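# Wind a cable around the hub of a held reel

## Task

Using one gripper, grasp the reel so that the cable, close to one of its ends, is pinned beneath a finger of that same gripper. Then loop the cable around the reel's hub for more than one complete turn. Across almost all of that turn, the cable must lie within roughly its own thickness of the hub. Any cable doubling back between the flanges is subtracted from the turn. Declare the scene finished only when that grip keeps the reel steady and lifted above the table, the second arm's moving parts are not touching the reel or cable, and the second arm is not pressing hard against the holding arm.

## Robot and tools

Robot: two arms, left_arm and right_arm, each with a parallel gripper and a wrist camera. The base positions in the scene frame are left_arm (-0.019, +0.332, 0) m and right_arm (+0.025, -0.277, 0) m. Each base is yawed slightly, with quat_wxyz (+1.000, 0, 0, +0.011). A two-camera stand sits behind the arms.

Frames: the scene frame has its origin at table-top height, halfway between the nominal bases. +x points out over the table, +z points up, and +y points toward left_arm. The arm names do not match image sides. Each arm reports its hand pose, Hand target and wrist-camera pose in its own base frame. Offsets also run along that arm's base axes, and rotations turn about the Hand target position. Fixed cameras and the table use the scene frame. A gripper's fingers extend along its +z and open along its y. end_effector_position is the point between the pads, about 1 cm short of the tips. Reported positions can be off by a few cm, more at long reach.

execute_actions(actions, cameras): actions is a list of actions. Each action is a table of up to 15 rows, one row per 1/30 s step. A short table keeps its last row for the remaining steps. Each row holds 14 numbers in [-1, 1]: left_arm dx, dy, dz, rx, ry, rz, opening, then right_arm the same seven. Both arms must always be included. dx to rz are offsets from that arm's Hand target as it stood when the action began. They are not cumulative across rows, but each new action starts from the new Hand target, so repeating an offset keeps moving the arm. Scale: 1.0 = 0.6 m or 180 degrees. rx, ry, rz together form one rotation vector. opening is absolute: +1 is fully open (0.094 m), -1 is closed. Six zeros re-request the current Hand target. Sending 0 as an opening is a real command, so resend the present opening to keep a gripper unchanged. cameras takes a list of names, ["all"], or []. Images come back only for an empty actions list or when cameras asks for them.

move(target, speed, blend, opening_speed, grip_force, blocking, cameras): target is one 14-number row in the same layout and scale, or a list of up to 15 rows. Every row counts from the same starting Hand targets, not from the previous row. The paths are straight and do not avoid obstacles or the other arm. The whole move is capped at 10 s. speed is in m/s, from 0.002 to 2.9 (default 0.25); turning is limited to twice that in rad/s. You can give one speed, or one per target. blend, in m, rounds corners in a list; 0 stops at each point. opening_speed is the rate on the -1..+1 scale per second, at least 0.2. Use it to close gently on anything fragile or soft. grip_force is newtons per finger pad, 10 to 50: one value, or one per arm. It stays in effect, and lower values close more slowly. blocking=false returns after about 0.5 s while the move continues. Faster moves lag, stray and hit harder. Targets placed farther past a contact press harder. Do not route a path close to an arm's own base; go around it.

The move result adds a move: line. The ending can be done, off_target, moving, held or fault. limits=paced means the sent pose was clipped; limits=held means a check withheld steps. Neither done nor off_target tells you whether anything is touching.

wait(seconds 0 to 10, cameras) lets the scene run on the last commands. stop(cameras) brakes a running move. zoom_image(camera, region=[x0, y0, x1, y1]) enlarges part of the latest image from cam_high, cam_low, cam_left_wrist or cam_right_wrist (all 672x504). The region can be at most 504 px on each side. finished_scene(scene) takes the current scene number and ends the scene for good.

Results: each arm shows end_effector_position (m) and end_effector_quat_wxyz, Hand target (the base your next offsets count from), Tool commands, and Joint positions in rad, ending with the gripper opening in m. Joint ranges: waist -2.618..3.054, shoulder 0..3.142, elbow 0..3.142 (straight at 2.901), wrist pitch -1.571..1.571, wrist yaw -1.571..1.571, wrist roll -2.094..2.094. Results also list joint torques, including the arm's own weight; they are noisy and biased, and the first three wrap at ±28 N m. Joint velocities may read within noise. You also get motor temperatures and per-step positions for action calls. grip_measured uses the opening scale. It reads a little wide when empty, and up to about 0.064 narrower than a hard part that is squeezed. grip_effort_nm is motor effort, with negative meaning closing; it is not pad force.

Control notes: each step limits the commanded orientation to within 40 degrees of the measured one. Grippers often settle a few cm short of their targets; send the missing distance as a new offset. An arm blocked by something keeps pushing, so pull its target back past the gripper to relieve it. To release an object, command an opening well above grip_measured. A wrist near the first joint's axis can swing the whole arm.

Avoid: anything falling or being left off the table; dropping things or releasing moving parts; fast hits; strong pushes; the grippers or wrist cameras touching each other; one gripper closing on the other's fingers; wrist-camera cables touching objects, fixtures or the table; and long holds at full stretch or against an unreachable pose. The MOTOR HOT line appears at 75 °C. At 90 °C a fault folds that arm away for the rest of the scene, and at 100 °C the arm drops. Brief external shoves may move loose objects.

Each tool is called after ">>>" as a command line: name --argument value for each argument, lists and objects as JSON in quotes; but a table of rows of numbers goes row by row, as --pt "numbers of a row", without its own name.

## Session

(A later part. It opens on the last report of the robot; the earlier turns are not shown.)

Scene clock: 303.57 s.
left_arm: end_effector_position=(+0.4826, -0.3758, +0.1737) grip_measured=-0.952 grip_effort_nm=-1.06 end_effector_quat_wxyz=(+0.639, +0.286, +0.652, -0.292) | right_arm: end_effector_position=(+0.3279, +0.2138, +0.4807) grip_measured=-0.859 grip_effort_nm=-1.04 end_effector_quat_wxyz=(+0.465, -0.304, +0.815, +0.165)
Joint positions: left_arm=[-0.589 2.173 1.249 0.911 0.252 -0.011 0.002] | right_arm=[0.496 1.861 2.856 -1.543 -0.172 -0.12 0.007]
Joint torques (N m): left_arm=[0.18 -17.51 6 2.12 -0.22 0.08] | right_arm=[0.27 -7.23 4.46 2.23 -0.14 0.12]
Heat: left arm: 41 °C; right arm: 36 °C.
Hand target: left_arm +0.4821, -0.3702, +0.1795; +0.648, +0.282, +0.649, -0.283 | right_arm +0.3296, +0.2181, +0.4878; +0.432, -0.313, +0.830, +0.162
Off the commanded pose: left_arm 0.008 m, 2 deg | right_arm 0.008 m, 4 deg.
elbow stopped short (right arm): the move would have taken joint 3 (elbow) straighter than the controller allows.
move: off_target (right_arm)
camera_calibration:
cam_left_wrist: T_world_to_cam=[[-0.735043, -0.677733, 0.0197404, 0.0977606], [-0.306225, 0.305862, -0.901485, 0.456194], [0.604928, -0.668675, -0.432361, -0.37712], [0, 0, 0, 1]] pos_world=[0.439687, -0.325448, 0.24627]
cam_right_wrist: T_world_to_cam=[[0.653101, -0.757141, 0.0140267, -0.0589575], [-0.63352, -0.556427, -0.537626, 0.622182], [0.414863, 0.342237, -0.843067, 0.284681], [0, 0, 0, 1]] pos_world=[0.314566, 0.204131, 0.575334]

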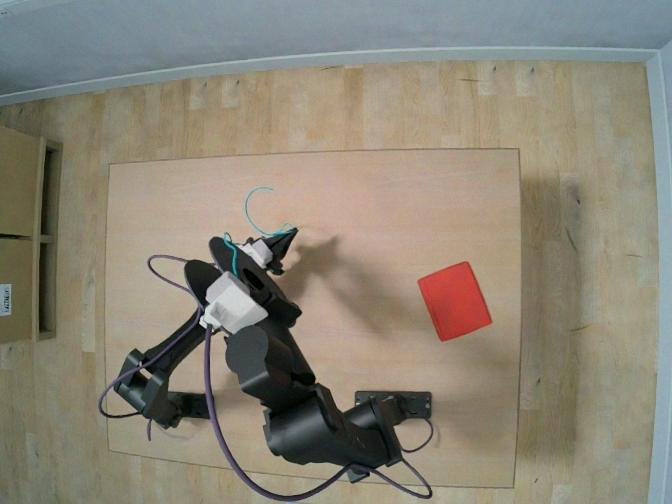

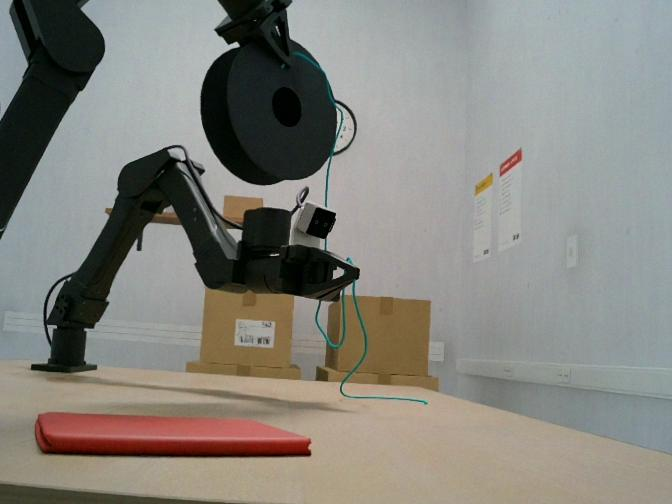

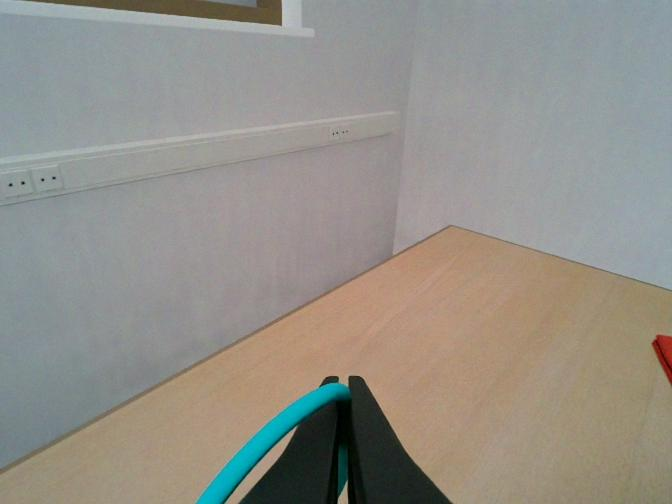

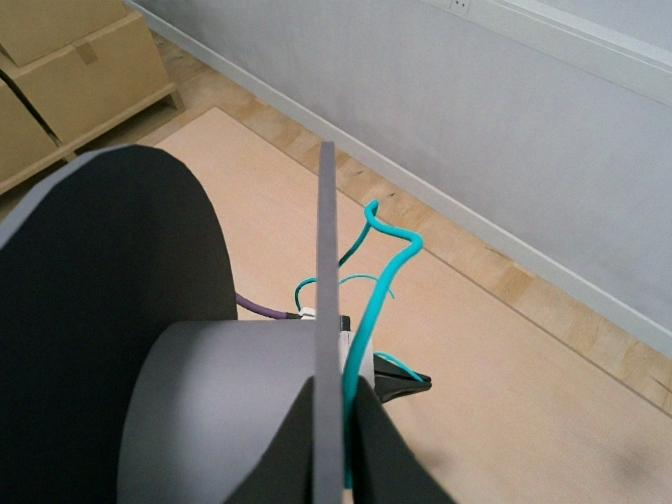

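>>> move --pt "0 0 0 0 0 0 -0.3 0 0 0 0 0 0 -1" --pt "-0.09 0.2 0 0 0 0 -0.3 0 0 0 0 0 0 -1" --pt "-0.175 0.43 0.13 0 0 0 -0.3 0 0 0 0 0 0 -1" --speed 0.14 --blend '[0,0.04,0]' --cameras '["all"]'

Scene clock: 308.00 s.
left_arm: end_effector_position=(+0.3818, -0.1129, +0.2562) grip_measured=-0.302 grip_effort_nm=0.10 end_effector_quat_wxyz=(+0.647, +0.278, +0.650, -0.285) | right_arm: end_effector_position=(+0.3279, +0.2138, +0.4807) grip_measured=-0.859 grip_effort_nm=-1.05 end_effector_quat_wxyz=(+0.465, -0.304, +0.815, +0.165)
Joint positions: left_arm=[0.069 1.371 0.63 0.742 0.887 -0.011 0.033] | right_arm=[0.496 1.861 2.856 -1.543 -0.172 -0.12 0.007]
Joint torques (N m): left_arm=[0.49 -8.94 7.17 1.6 0.1 0.08] | right_arm=[0.28 -7.16 4.44 2.22 -0.15 0.12]
Heat: left arm: 41 °C; right arm: 36 °C.
Hand target: left_arm +0.3771, -0.1121, +0.2576; +0.648, +0.282, +0.649, -0.282 | right_arm +0.3296, +0.2181, +0.4878; +0.432, -0.313, +0.830, +0.162
Off the commanded pose: left_arm 0.005 m, 1 deg | right_arm 0.008 m, 4 deg.
elbow stopped short (right arm): the move would have taken joint 3 (elbow) straighter than the controller allows.
move: off_target (right_arm)
camera_calibration:
cam_left_wrist: T_world_to_cam=[[-0.71926, -0.694545, 0.0165161, 0.193064], [-0.303061, 0.292276, -0.907044, 0.417988], [0.625156, -0.657406, -0.420711, -0.114083], [0, 0, 0, 1]] pos_world=[0.336859, -0.0630746, 0.327948]
cam_right_wrist: T_world_to_cam=[[0.653101, -0.757141, 0.0140267, -0.0589575], [-0.63352, -0.556427, -0.537626, 0.622182], [0.414863, 0.342237, -0.843067, 0.284681], [0, 0, 0, 1]] pos_world=[0.314566, 0.204131, 0.575334]

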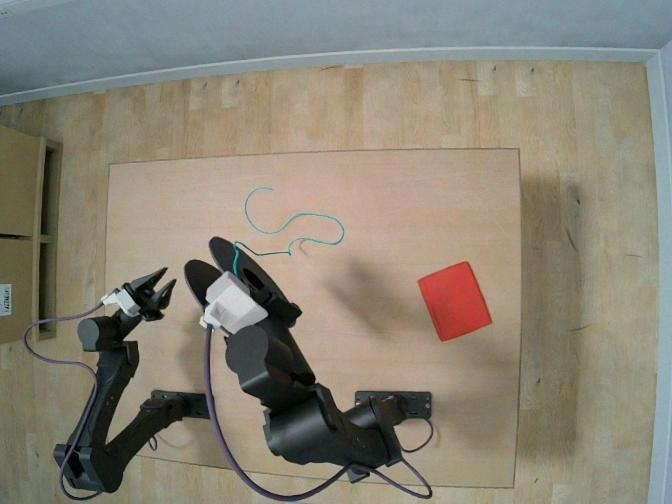

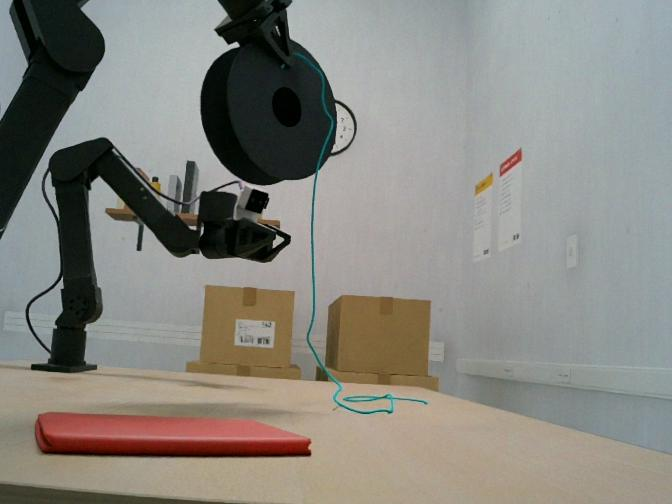

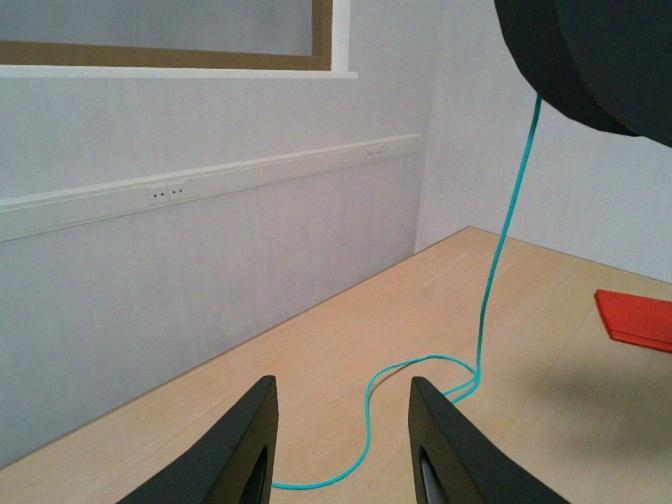

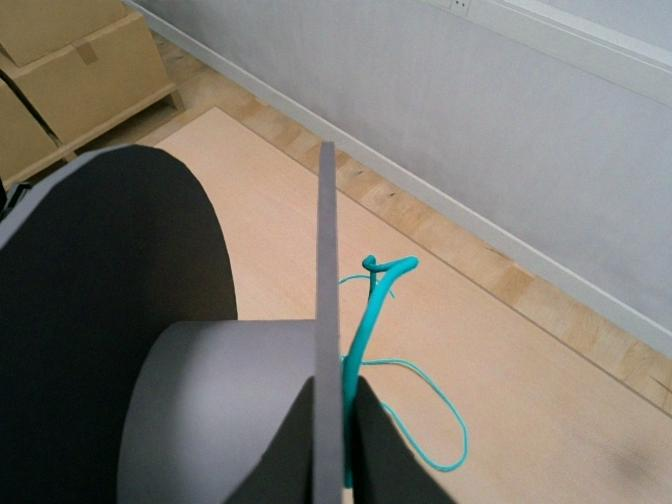

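>>> move --pt "-0.046 -0.181 -0.1 0 0 0 -0.3 0 0 0 0 0 0 -1" --pt "0.101 -0.34 -0.1 0 0 0 -0.3 0 0 0 0 0 0 -1" --speed 0.1 --blend 0.03 --cameras '["cam_low","cam_left_wrist"]'

Scene clock: 315.17 s.
left_arm: end_effector_position=(+0.4305, -0.3116, +0.2008) grip_measured=-0.302 grip_effort_nm=0.10 end_effector_quat_wxyz=(+0.648, +0.283, +0.645, -0.289) | right_arm: end_effector_position=(+0.3279, +0.2138, +0.4807) grip_measured=-0.859 grip_effort_nm=-1.04 end_effector_quat_wxyz=(+0.465, -0.304, +0.815, +0.165)
Joint positions: left_arm=[-0.525 1.882 0.898 0.991 0.308 -0.01 0.033] | right_arm=[0.496 1.861 2.856 -1.543 -0.172 -0.12 0.007]
Joint torques (N m): left_arm=[-0.62 -9.87 10.39 1.85 -0.17 0.06] | right_arm=[0.24 -7.27 4.44 2.22 -0.13 0.12]
Heat: left arm: 41 °C; right arm: 36 °C.
Hand target: left_arm +0.4377, -0.3161, +0.1976; +0.648, +0.282, +0.649, -0.282 | right_arm +0.3296, +0.2181, +0.4878; +0.432, -0.313, +0.830, +0.162
Off the commanded pose: left_arm 0.009 m, 1 deg | right_arm 0.008 m, 4 deg.
elbow stopped short (right arm): the move would have taken joint 3 (elbow) straighter than the controller allows.
move: off_target (right_arm)
camera_calibration:
cam_left_wrist: T_world_to_cam=[[-0.729375, -0.683988, 0.0131704, 0.0993708], [-0.292406, 0.294289, -0.909886, 0.437149], [0.618475, -0.667499, -0.414649, -0.300037], [0, 0, 0, 1]] pos_world=[0.385868, -0.260954, 0.272037]
Images, in order (width x height): cam_low 672x504, cam_left_wrist 672x504.

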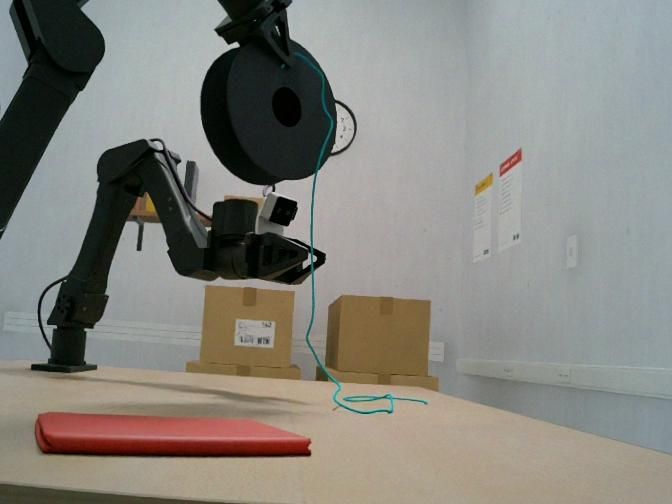

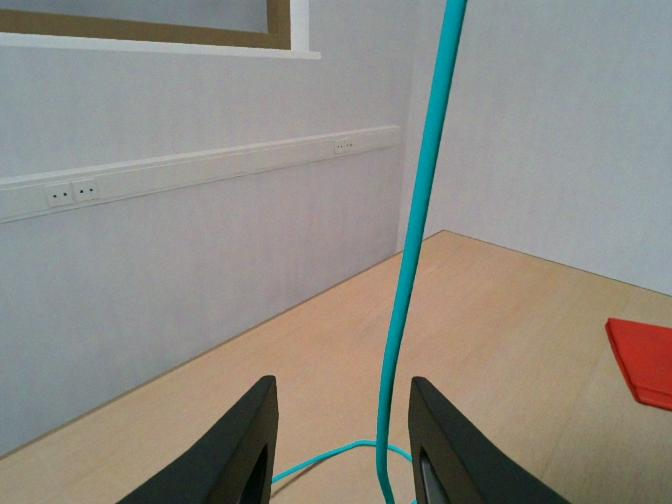

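>>> move --pt "-0.012 -0.012 0 0 0 0 -0.3 0 0 0 0 0 0 -1" --pt "-0.012 -0.012 0 0 0 0 -1 0 0 0 0 0 0 -1" --speed 0.08 --cameras '["cam_low","cam_left_wrist"]'

Scene clock: 316.93 s.
left_arm: end_effector_position=(+0.4255, -0.3200, +0.2007) grip_measured=-0.961 grip_effort_nm=-1.05 end_effector_quat_wxyz=(+0.648, +0.283, +0.646, -0.290) | right_arm: end_effector_position=(+0.3279, +0.2138, +0.4807) grip_measured=-0.859 grip_effort_nm=-1.05 end_effector_quat_wxyz=(+0.465, -0.304, +0.815, +0.165)
Joint positions: left_arm=[-0.553 1.882 0.898 0.991 0.28 -0.01 0.002] | right_arm=[0.496 1.861 2.856 -1.543 -0.172 -0.12 0.007]
Joint torques (N m): left_arm=[-0.57 -10.54 9.48 1.88 -0.18 0.06] | right_arm=[0.27 -7.24 4.41 2.23 -0.15 0.12]
Heat: left arm: 41 °C; right arm: 36 °C.
Hand target: left_arm +0.4304, -0.3234, +0.1976; +0.648, +0.282, +0.649, -0.283 | right_arm +0.3296, +0.2181, +0.4878; +0.432, -0.313, +0.830, +0.162
Off the commanded pose: left_arm 0.007 m, 1 deg | right_arm 0.008 m, 4 deg.
elbow stopped short (right arm): the move would have taken joint 3 (elbow) straighter than the controller allows.
move: off_target (right_arm)
camera_calibration:
cam_left_wrist: T_world_to_cam=[[-0.729399, -0.683957, 0.0134335, 0.0899243], [-0.292774, 0.294358, -0.909745, 0.43828], [0.618273, -0.6675, -0.414949, -0.302393], [0, 0, 0, 1]] pos_world=[0.380869, -0.269354, 0.272037]
Images, in order (width x height): cam_low 672x504, cam_left_wrist 672x504.

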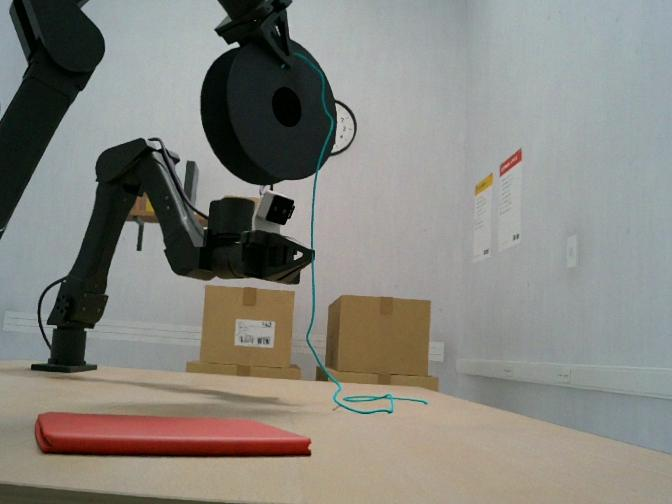

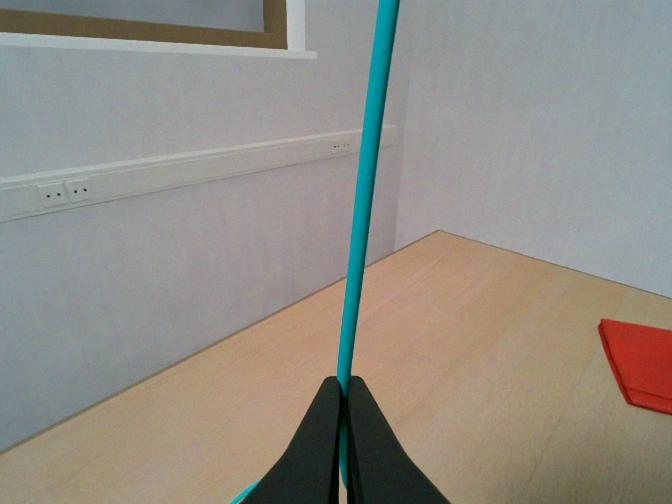

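>>> move --pt "-0.044 -0.109 -0.113 0 0 0 -1 0 0 0 0 0 0 -1" --pt "-0.216 -0.292 -0.17 0 0 0 -1 0 0 0 0 0 0 -1" --pt "-0.319 -0.229 -0.19 0 0 0 -1 0 0 0 0 0 0 -1" --speed 0.1 --blend 0.03 --cameras '["all"]'

>>> zoom_image --camera "cam_low" --region '[120, 0, 372, 200]'

Scene clock: 321.70 s.
left_arm: end_effector_position=(+0.2725, -0.4456, +0.1409) grip_measured=-0.961 grip_effort_nm=-1.05 end_effector_quat_wxyz=(+0.697, +0.203, +0.626, -0.285) | right_arm: end_effector_position=(+0.3324, +0.2117, +0.4542) grip_measured=-0.859 grip_effort_nm=-1.04 end_effector_quat_wxyz=(+0.424, -0.302, +0.841, +0.149)
Joint positions: left_arm=[-1.183 2.199 0.85 1.5 -0.478 -0.005 0.002] | right_arm=[0.496 1.887 2.84 -1.601 -0.15 -0.12 0.007]
Joint torques (N m): left_arm=[-4.27 -8.23 0.36 1.49 0.83 0.01] | right_arm=[0.29 -10.48 6.06 2.71 -0.38 0.08]
Heat: left arm: 40 °C; right arm: 36 °C.
Hand target: left_arm +0.2390, -0.4608, +0.0836; +0.648, +0.282, +0.649, -0.283 | right_arm +0.3295, +0.2181, +0.4879; +0.432, -0.313, +0.830, +0.163
Off the commanded pose: left_arm 0.068 m, 11 deg | right_arm 0.034 m, 2 deg.
elbow stopped short (right arm): the move would have taken joint 3 (elbow) straighter than the controller allows.
joint read past its limit (right arm) — joint 4 (wrist pitch), lower limit.
move: off_target (left_arm, right_arm)
camera_calibration:
cam_left_wrist: T_world_to_cam=[[-0.638817, -0.76502, 0.0815986, -0.177223], [-0.277864, 0.130514, -0.951713, 0.304853], [0.717429, -0.630643, -0.295946, -0.343784], [0, 0, 0, 1]] pos_world=[0.218135, -0.392172, 0.202853]
cam_right_wrist: T_world_to_cam=[[0.639554, -0.768725, 0.00564817, -0.0523482], [-0.684562, -0.572845, -0.450802, 0.590645], [0.349779, 0.284446, -0.892606, 0.31754], [0, 0, 0, 1]] pos_world=[0.326744, 0.207784, 0.549998]

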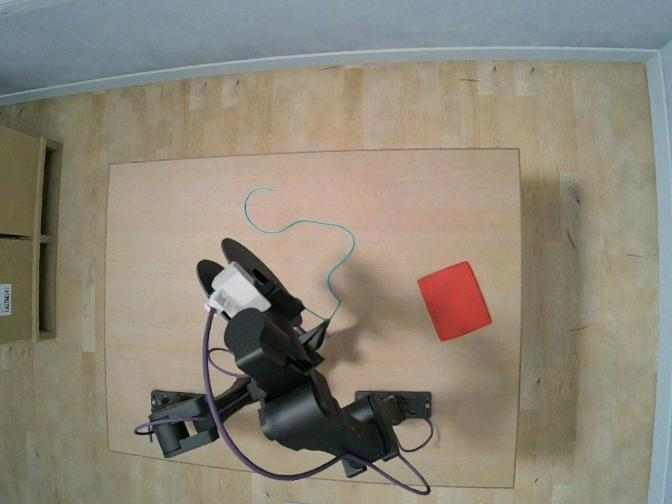

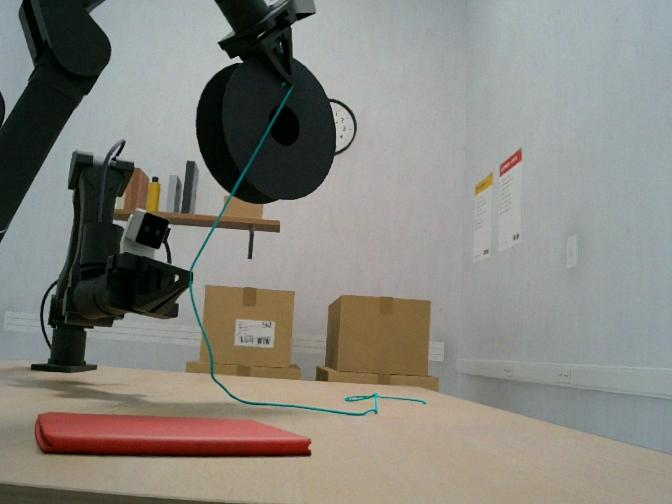

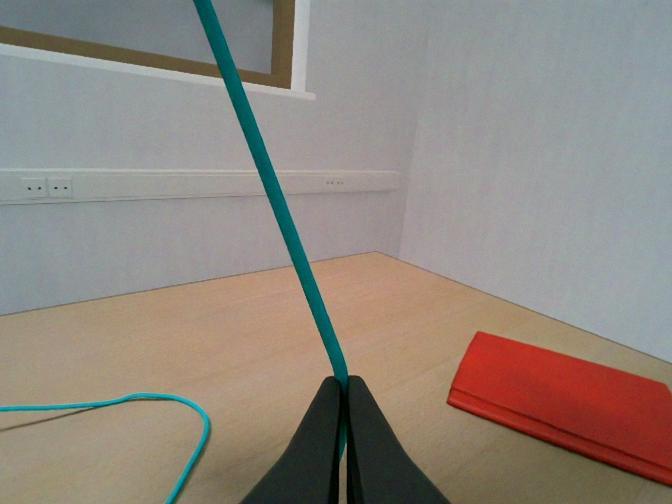

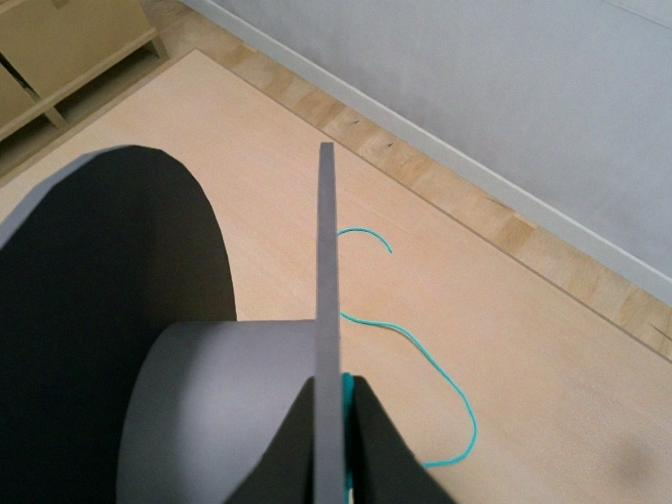

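Scaled by 2.000 from the camera's 672x504 image, which has a finer 960x720 frame.

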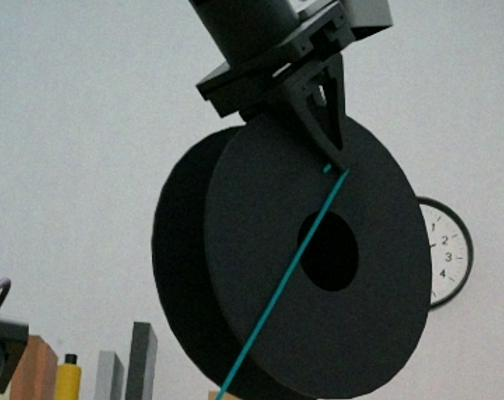

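>>> move --pt "0.10 0.01 0.16 0 0 0 -1 0 0 0 0 0 0 -1" --pt "0.10 0.01 0.16 0 0 0 -0.3 0 0 0 0 0 0 -1" --pt "-0.04 0.17 0.05 0 0 0 -0.3 0 0 0 0 0 0 -1" --pt "-0.08 0.28 -0.02 0 0 0 -0.3 0 0 0 0 0 0 -1" --speed 0.1 --cameras '["all"]'

Scene clock: 328.00 s.
left_arm: end_effector_position=(+0.1893, -0.2922, +0.0486) grip_measured=-0.302 grip_effort_nm=0.10 end_effector_quat_wxyz=(+0.563, +0.327, +0.724, -0.228) | right_arm: end_effector_position=(+0.3342, +0.2160, +0.4599) grip_measured=-0.859 grip_effort_nm=-1.04 end_effector_quat_wxyz=(+0.434, -0.305, +0.833, +0.158)
Joint positions: left_arm=[-1.182 1.906 0.118 1.505 -0.359 -0.064 0.033] | right_arm=[0.496 1.887 2.84 -1.574 -0.166 -0.119 0.007]
Joint torques (N m): left_arm=[-0.49 -9.54 1.74 2.73 -0.3 -0.07] | right_arm=[0.25 -10.29 6.05 2.46 -0.21 0.1]
Heat: left arm: 41 °C; right arm: 36 °C.
Hand target: left_arm +0.1911, -0.2927, +0.0716; +0.648, +0.282, +0.649, -0.282 | right_arm +0.3295, +0.2180, +0.4878; +0.432, -0.313, +0.830, +0.162
Off the commanded pose: left_arm 0.023 m, 15 deg | right_arm 0.028 m, 1 deg.
elbow stopped short (right arm): the move would have taken joint 3 (elbow) straighter than the controller allows.
joint sent to its limit (left arm) — joint 4 (wrist pitch), upper limit. The joint targets are off in orientation, not in position.
move: off_target (left_arm, right_arm); target 2's new opening was sent with left_arm's hand 0.024 m and 2 deg from that target
camera_calibration:
cam_left_wrist: T_world_to_cam=[[-0.718673, -0.69444, -0.0355353, -0.0640334], [-0.427889, 0.481946, -0.764617, 0.295858], [0.548107, -0.534304, -0.643505, -0.137547], [0, 0, 0, 1]] pos_world=[0.155966, -0.260547, 0.13543]
cam_right_wrist: T_world_to_cam=[[0.649415, -0.760433, 0.00139851, -0.0533475], [-0.668332, -0.571635, -0.47599, 0.602746], [0.362758, 0.30818, -0.87945, 0.305258], [0, 0, 0, 1]] pos_world=[0.326744, 0.209909, 0.555435]

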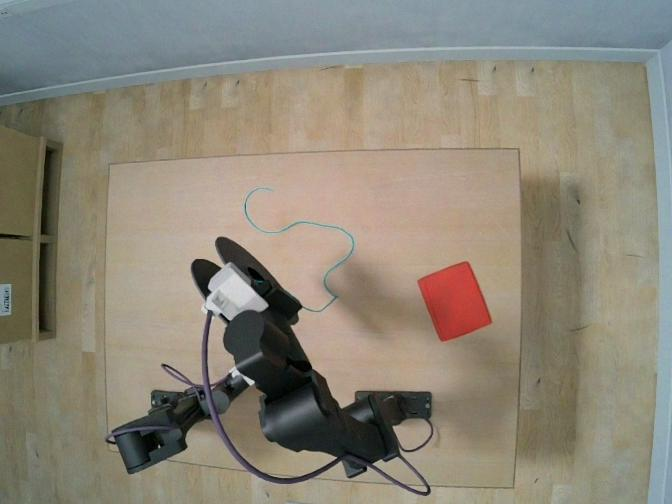

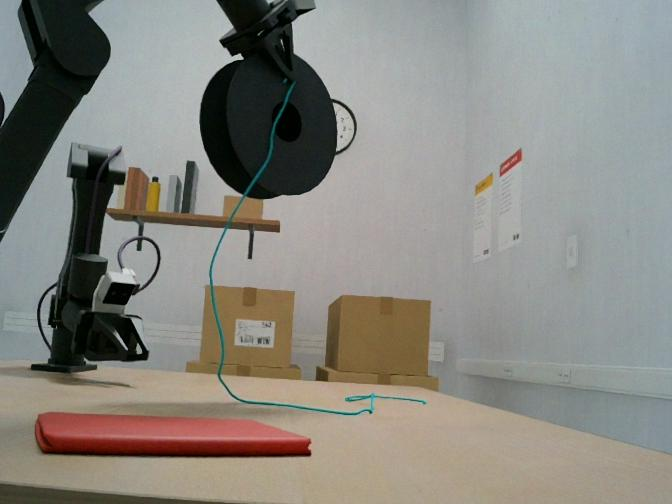

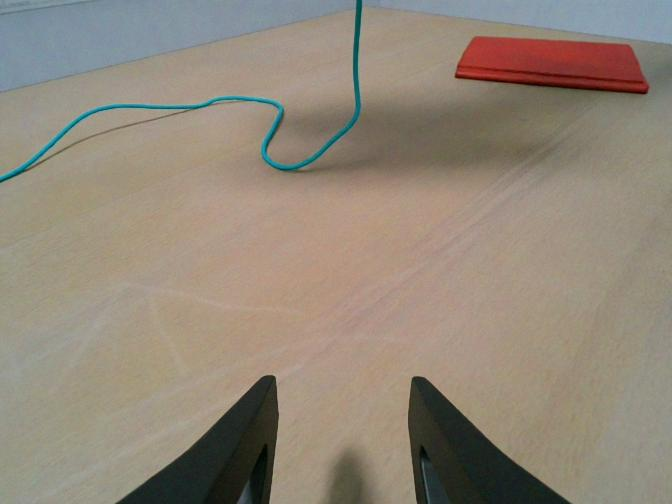

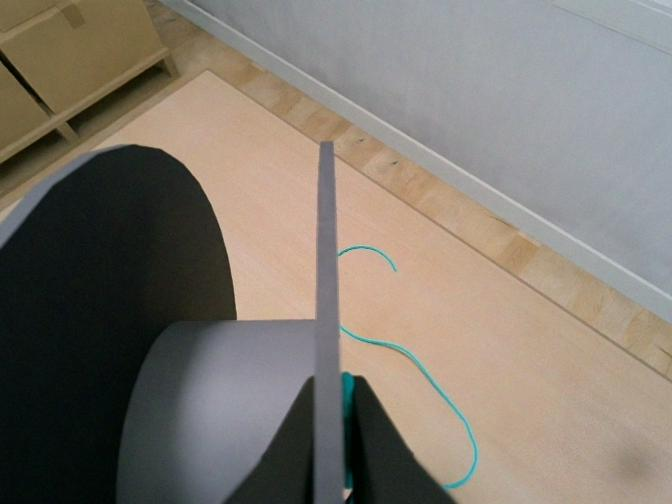

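>>> move --pt "0.0615 -0.1155 0.047 0 0 0 -0.2 0 0 0 0 0 0 -1" --speed 0.1 --cameras '["cam_left_wrist"]'

Scene clock: 329.67 s.
left_arm: end_effector_position=(+0.2232, -0.3583, +0.0861) grip_measured=-0.202 grip_effort_nm=0.10 end_effector_quat_wxyz=(+0.617, +0.301, +0.678, -0.263) | right_arm: end_effector_position=(+0.3342, +0.2160, +0.4599) grip_measured=-0.859 grip_effort_nm=-1.05 end_effector_quat_wxyz=(+0.434, -0.305, +0.833, +0.158)
Joint positions: left_arm=[-1.157 1.995 0.383 1.505 -0.334 -0.021 0.037] | right_arm=[0.496 1.887 2.84 -1.574 -0.166 -0.119 0.007]
Joint torques (N m): left_arm=[0.69 -7.51 5.52 2.74 0.01 0.08] | right_arm=[0.25 -10.29 6 2.44 -0.21 0.09]
Heat: left arm: 42 °C; right arm: 36 °C.
Hand target: left_arm +0.2279, -0.3621, +0.0998; +0.648, +0.282, +0.649, -0.283 | right_arm +0.3295, +0.2180, +0.4878; +0.432, -0.313, +0.830, +0.162
Off the commanded pose: left_arm 0.015 m, 6 deg | right_arm 0.028 m, 1 deg.
elbow stopped short (right arm): the move would have taken joint 3 (elbow) straighter than the controller allows.
joint sent to its limit (left arm) — joint 4 (wrist pitch), upper limit. The joint targets still meet the commanded pose.
move: off_target (left_arm, right_arm)
camera_calibration:
cam_left_wrist: T_world_to_cam=[[-0.721475, -0.692357, -0.0107754, -0.0850317], [-0.346783, 0.374749, -0.859828, 0.322581], [0.599346, -0.616607, -0.51047, -0.219699], [0, 0, 0, 1]] pos_world=[0.182193, -0.315228, 0.164298]
Images, in order (width x height): cam_left_wrist 672x504.

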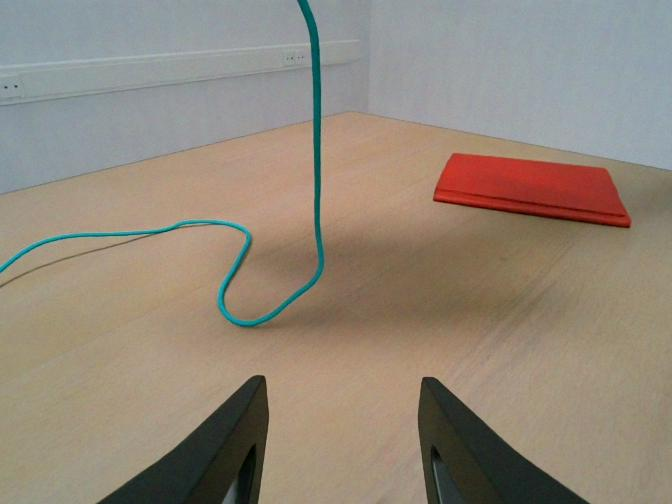

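>>> move --pt "0.149 -0.135 -0.03 0 0 0 -0.2 0 0 0 0 0 0 -1" --speed 0.1 --cameras '["cam_left_wrist","cam_low"]'

Scene clock: 335.03 s.
left_arm: end_effector_position=(+0.3126, -0.4404, +0.0932) grip_measured=-0.202 grip_effort_nm=0.10 end_effector_quat_wxyz=(+0.652, +0.276, +0.644, -0.290) | right_arm: end_effector_position=(+0.3342, +0.2160, +0.4599) grip_measured=-0.859 grip_effort_nm=-1.05 end_effector_quat_wxyz=(+0.434, -0.305, +0.833, +0.158)
Joint positions: left_arm=[-1.021 2.275 0.875 1.419 -0.198 -0.01 0.037] | right_arm=[0.496 1.887 2.84 -1.574 -0.166 -0.119 0.007]
Joint torques (N m): left_arm=[0.62 -11.1 7.43 1.88 0.05 0.05] | right_arm=[0.23 -10.32 6.08 2.44 -0.21 0.1]
Motor temperatures (°C): left_arm=[20 29 36 43 22 21 27] | right_arm=[22 22 28 35 22 23 23]
Heat: left arm: 43 °C; right arm: 35 °C.
Hand target: left_arm +0.3174, -0.4430, +0.0818; +0.648, +0.282, +0.649, -0.282 | right_arm +0.3295, +0.2180, +0.4878; +0.432, -0.313, +0.830, +0.162
Off the commanded pose: left_arm 0.013 m, 1 deg | right_arm 0.028 m, 1 deg.
elbow stopped short (right arm): the move would have taken joint 3 (elbow) straighter than the controller allows.
move: off_target (left_arm, right_arm)
camera_calibration:
cam_left_wrist: T_world_to_cam=[[-0.722377, -0.691214, 0.0198833, -0.0793274], [-0.292711, 0.279604, -0.914408, 0.336655], [0.626492, -0.666367, -0.404305, -0.36061], [0, 0, 0, 1]] pos_world=[0.267157, -0.389261, 0.163621]
Images, in order (width x height): cam_low 672x504, cam_left_wrist 672x504.

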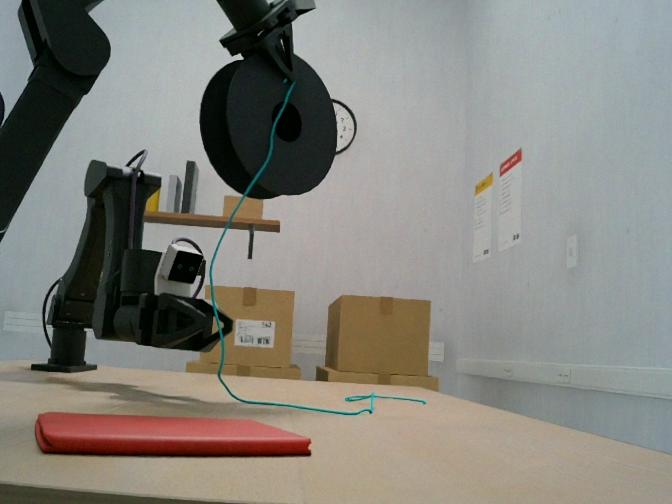

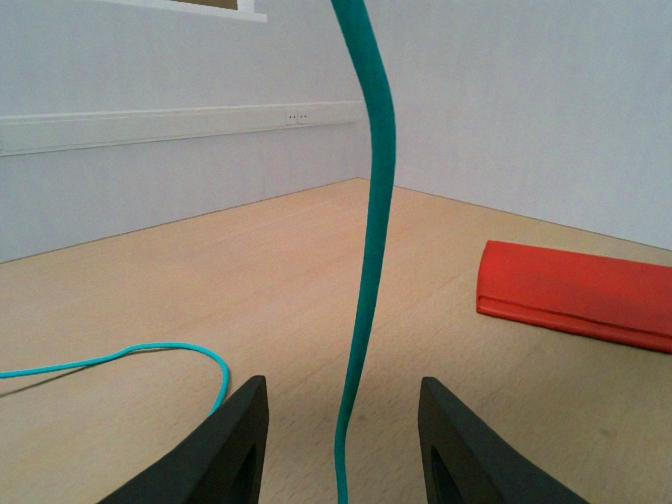

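>>> move --pt "0.007 -0.008 0 0 0 0 -0.2 0 0 0 0 0 0 -1" --pt "0.007 -0.008 0 0 0 0 -1 0 0 0 0 0 0 -1" --speed 0.1 --cameras '["cam_left_wrist"]'

Scene clock: 336.73 s.
left_arm: end_effector_position=(+0.3153, -0.4460, +0.0937) grip_measured=-0.954 grip_effort_nm=-1.06 end_effector_quat_wxyz=(+0.652, +0.277, +0.643, -0.291) | right_arm: end_effector_position=(+0.3342, +0.2160, +0.4599) grip_measured=-0.859 grip_effort_nm=-1.05 end_effector_quat_wxyz=(+0.434, -0.305, +0.833, +0.158)
Joint positions: left_arm=[-1.021 2.285 0.902 1.403 -0.195 -0.01 0.002] | right_arm=[0.496 1.887 2.84 -1.574 -0.166 -0.119 0.007]
Joint torques (N m): left_arm=[0.92 -11.28 7.62 1.84 0.06 0.07] | right_arm=[0.25 -10.28 6.05 2.44 -0.2 0.11]
Heat: left arm: 43 °C; right arm: 35 °C.
Hand target: left_arm +0.3216, -0.4478, +0.0817; +0.648, +0.282, +0.649, -0.282 | right_arm +0.3295, +0.2180, +0.4878; +0.432, -0.313, +0.830, +0.162
Off the commanded pose: left_arm 0.014 m, 1 deg | right_arm 0.028 m, 1 deg.
elbow stopped short (right arm): the move would have taken joint 3 (elbow) straighter than the controller allows.
move: off_target (left_arm, right_arm); target 2's new opening was sent with left_arm's hand 0.014 m and 1 deg from that target
camera_calibration:
cam_left_wrist: T_world_to_cam=[[-0.724786, -0.688688, 0.0198624, -0.0793947], [-0.290561, 0.279397, -0.915157, 0.338842], [0.624708, -0.669064, -0.402609, -0.366491], [0, 0, 0, 1]] pos_world=[0.26986, -0.394555, 0.164118]
Images, in order (width x height): cam_left_wrist 672x504.

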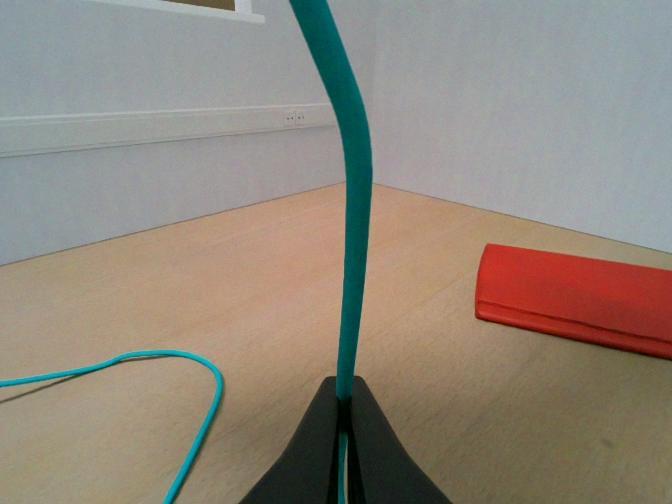

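>>> move --pt "-0.173 0.015 0.08 0 0 0 -1 0 0 0 0 0 0 -1" --pt "0.009 0.161 0.064 0 0 0 -1 0 0 0 0 0 0 -1" --speed 0.1 --blend 0.02 --cameras '["all"]'

>>> zoom_image --camera "cam_low" --region '[120, 0, 372, 200]'

Scene clock: 342.07 s.
left_arm: end_effector_position=(+0.3289, -0.3539, +0.1121) grip_measured=-0.954 grip_effort_nm=-1.05 end_effector_quat_wxyz=(+0.640, +0.282, +0.657, -0.281) | right_arm: end_effector_position=(+0.3343, +0.2162, +0.4601) grip_measured=-0.859 grip_effort_nm=-1.04 end_effector_quat_wxyz=(+0.435, -0.305, +0.833, +0.158)
Joint positions: left_arm=[-0.827 2.048 0.607 1.418 -0.008 -0.008 0.002] | right_arm=[0.496 1.887 2.84 -1.573 -0.166 -0.119 0.007]
Joint torques (N m): left_arm=[0.2 -13.18 3.84 2.2 0.05 0.05] | right_arm=[0.27 -10.26 6.06 2.43 -0.22 0.1]
Heat: left arm: 43 °C; right arm: 35 °C.
Hand target: left_arm +0.3269, -0.3513, +0.1201; +0.648, +0.282, +0.649, -0.282 | right_arm +0.3295, +0.2181, +0.4879; +0.432, -0.313, +0.830, +0.162
Off the commanded pose: left_arm 0.009 m, 1 deg | right_arm 0.028 m, 1 deg.
elbow stopped short (right arm): the move would have taken joint 3 (elbow) straighter than the controller allows.
move: off_target (right_arm)
camera_calibration:
cam_left_wrist: T_world_to_cam=[[-0.719335, -0.694547, 0.012734, -0.00954774], [-0.314992, 0.309787, -0.897113, 0.350708], [0.619142, -0.649336, -0.441617, -0.292928], [0, 0, 0, 1]] pos_world=[0.284967, -0.305485, 0.185384]
cam_right_wrist: T_world_to_cam=[[0.649652, -0.76023, 0.00132528, -0.0534158], [-0.667761, -0.571465, -0.476994, 0.60335], [0.363383, 0.308996, -0.878905, 0.304778], [0, 0, 0, 1]] pos_world=[0.326844, 0.21001, 0.555736]

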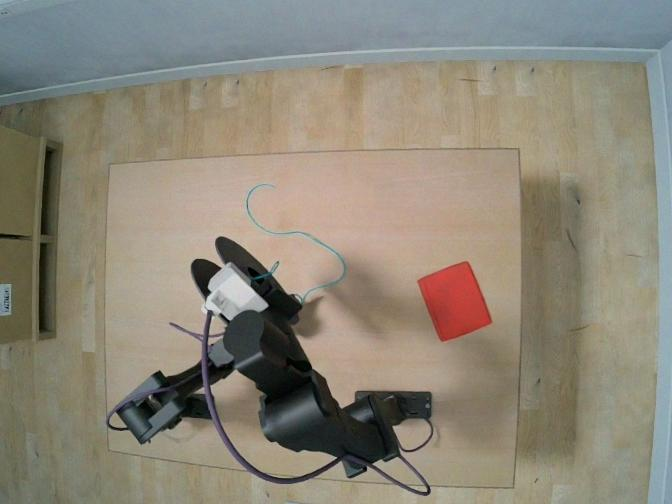

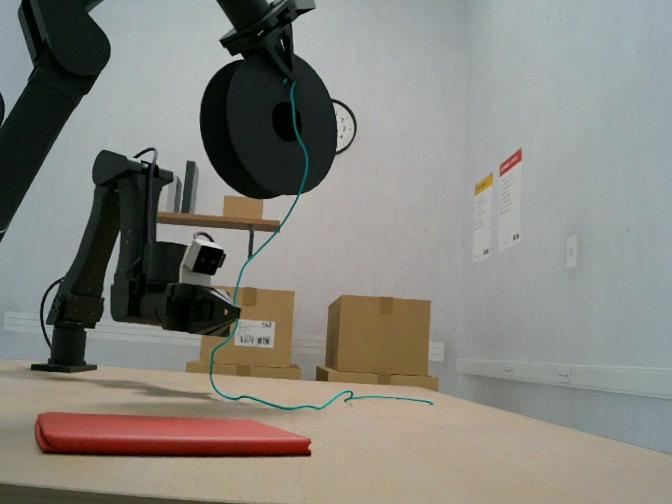

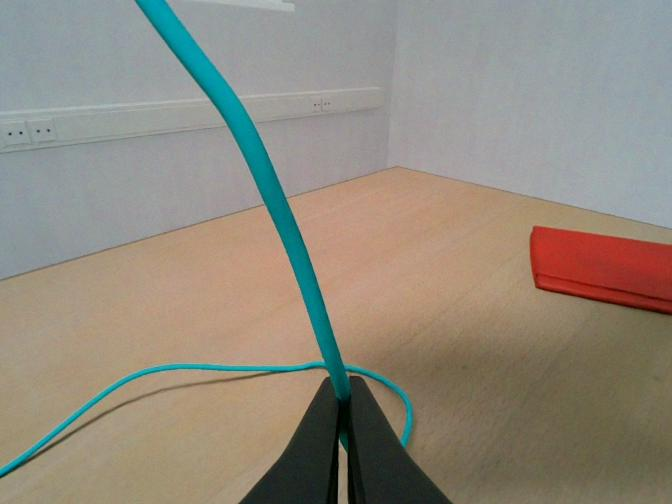

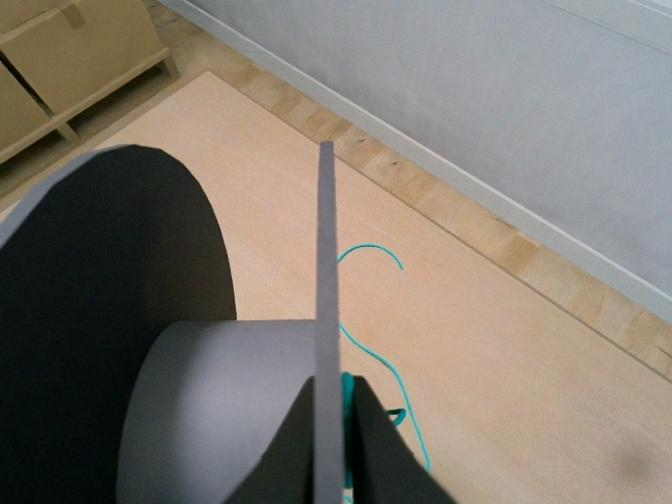

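Scaled by 2.000 from the camera's 672x504 image, which has a finer 960x720 frame.

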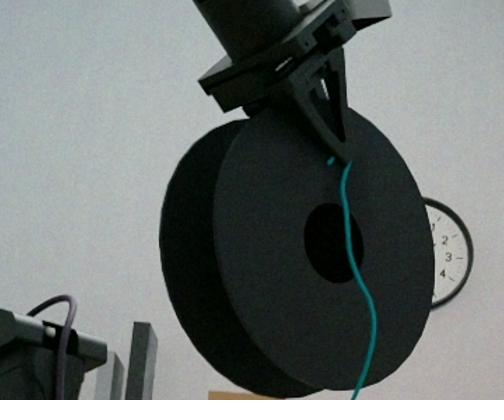

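>>> move --pt "0.195 0.159 0.083 0.17 -0.183 0 -1 0 0 0 0 0 0 -1" --pt "0.305 0.262 0.367 0.341 -0.366 0 -1 0 0 0 0 0 0 -1" --speed 0.1 --blend 0.03 --cameras '["all"]'

>>> zoom_image --camera "cam_low" --region '[170, 20, 422, 220]'

Scene clock: 351.53 s.
left_arm: end_effector_position=(+0.5142, -0.1954, +0.3166) grip_measured=-0.954 grip_effort_nm=-1.05 end_effector_quat_wxyz=(+0.649, +0.663, +0.275, +0.252) | right_arm: end_effector_position=(+0.3343, +0.2162, +0.4601) grip_measured=-0.859 grip_effort_nm=-1.04 end_effector_quat_wxyz=(+0.435, -0.305, +0.833, +0.158)
Joint positions: left_arm=[-0.168 1.791 1.346 0.407 0.639 1.57 0.002] | right_arm=[0.496 1.887 2.84 -1.573 -0.166 -0.119 0.007]
Joint torques (N m): left_arm=[0.68 -15.02 12 1.68 0.25 -0.01] | right_arm=[0.28 -10.29 6 2.43 -0.21 0.11]
Heat: left arm: 43 °C; right arm: 35 °C.
Hand target: left_arm +0.5099, -0.1939, +0.3404; +0.658, +0.658, +0.259, +0.259 | right_arm +0.3295, +0.2181, +0.4879; +0.432, -0.313, +0.830, +0.162
Off the commanded pose: left_arm 0.024 m, 2 deg | right_arm 0.028 m, 1 deg.
elbow stopped short (right arm): the move would have taken joint 3 (elbow) straighter than the controller allows.
move: off_target (left_arm, right_arm)
camera_calibration:
cam_left_wrist: T_world_to_cam=[[-0.0316281, -0.00958115, -0.999454, 0.331907], [0.363426, 0.931399, -0.0204295, 0.0385082], [0.931086, -0.363874, -0.0259763, -0.450539], [0, 0, 0, 1]] pos_world=[0.415993, -0.196626, 0.320809]
cam_right_wrist: T_world_to_cam=[[0.649652, -0.76023, 0.00132528, -0.0534158], [-0.667761, -0.571465, -0.476994, 0.60335], [0.363383, 0.308996, -0.878905, 0.304778], [0, 0, 0, 1]] pos_world=[0.326844, 0.21001, 0.555736]

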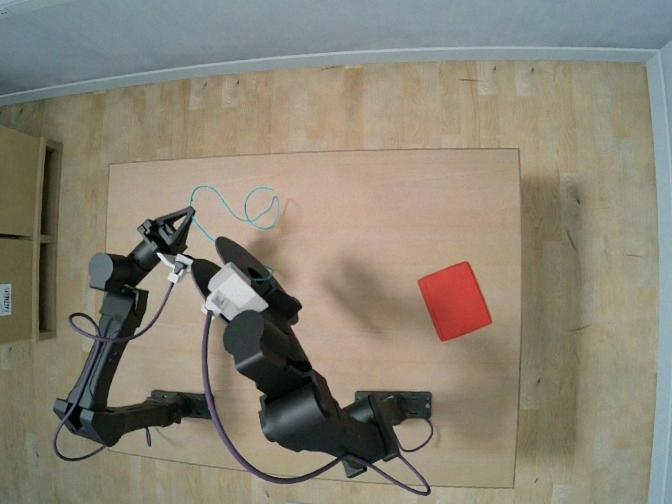

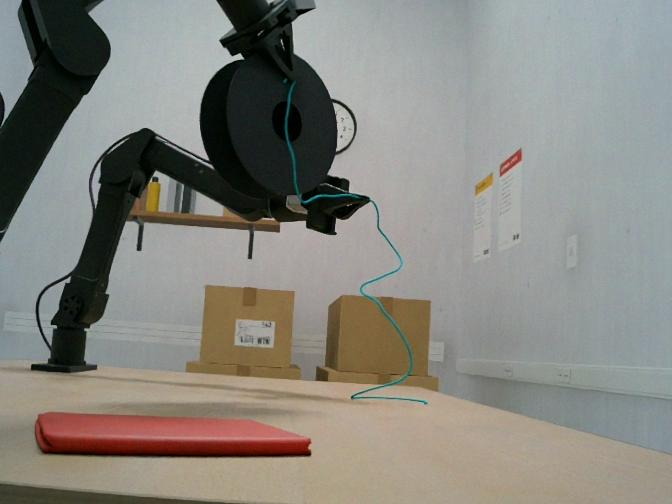

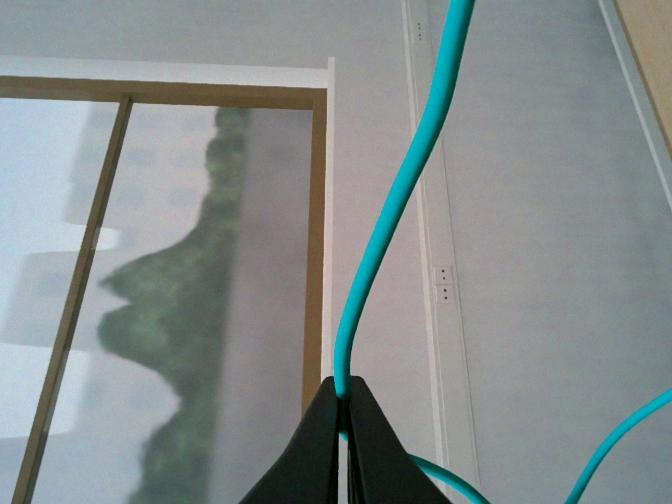

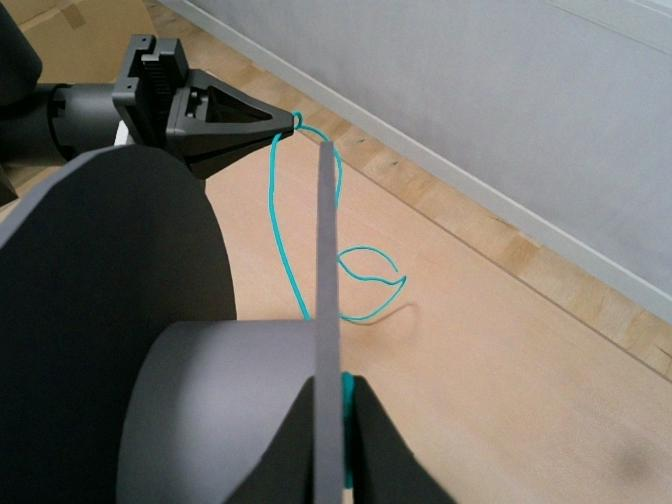

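Scaled by 2.000 from the camera's 672x504 image, which has a finer 960x720 frame.

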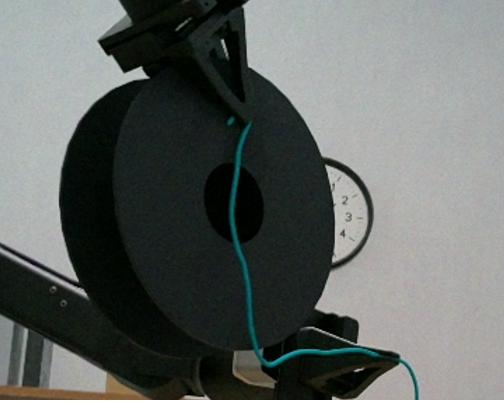

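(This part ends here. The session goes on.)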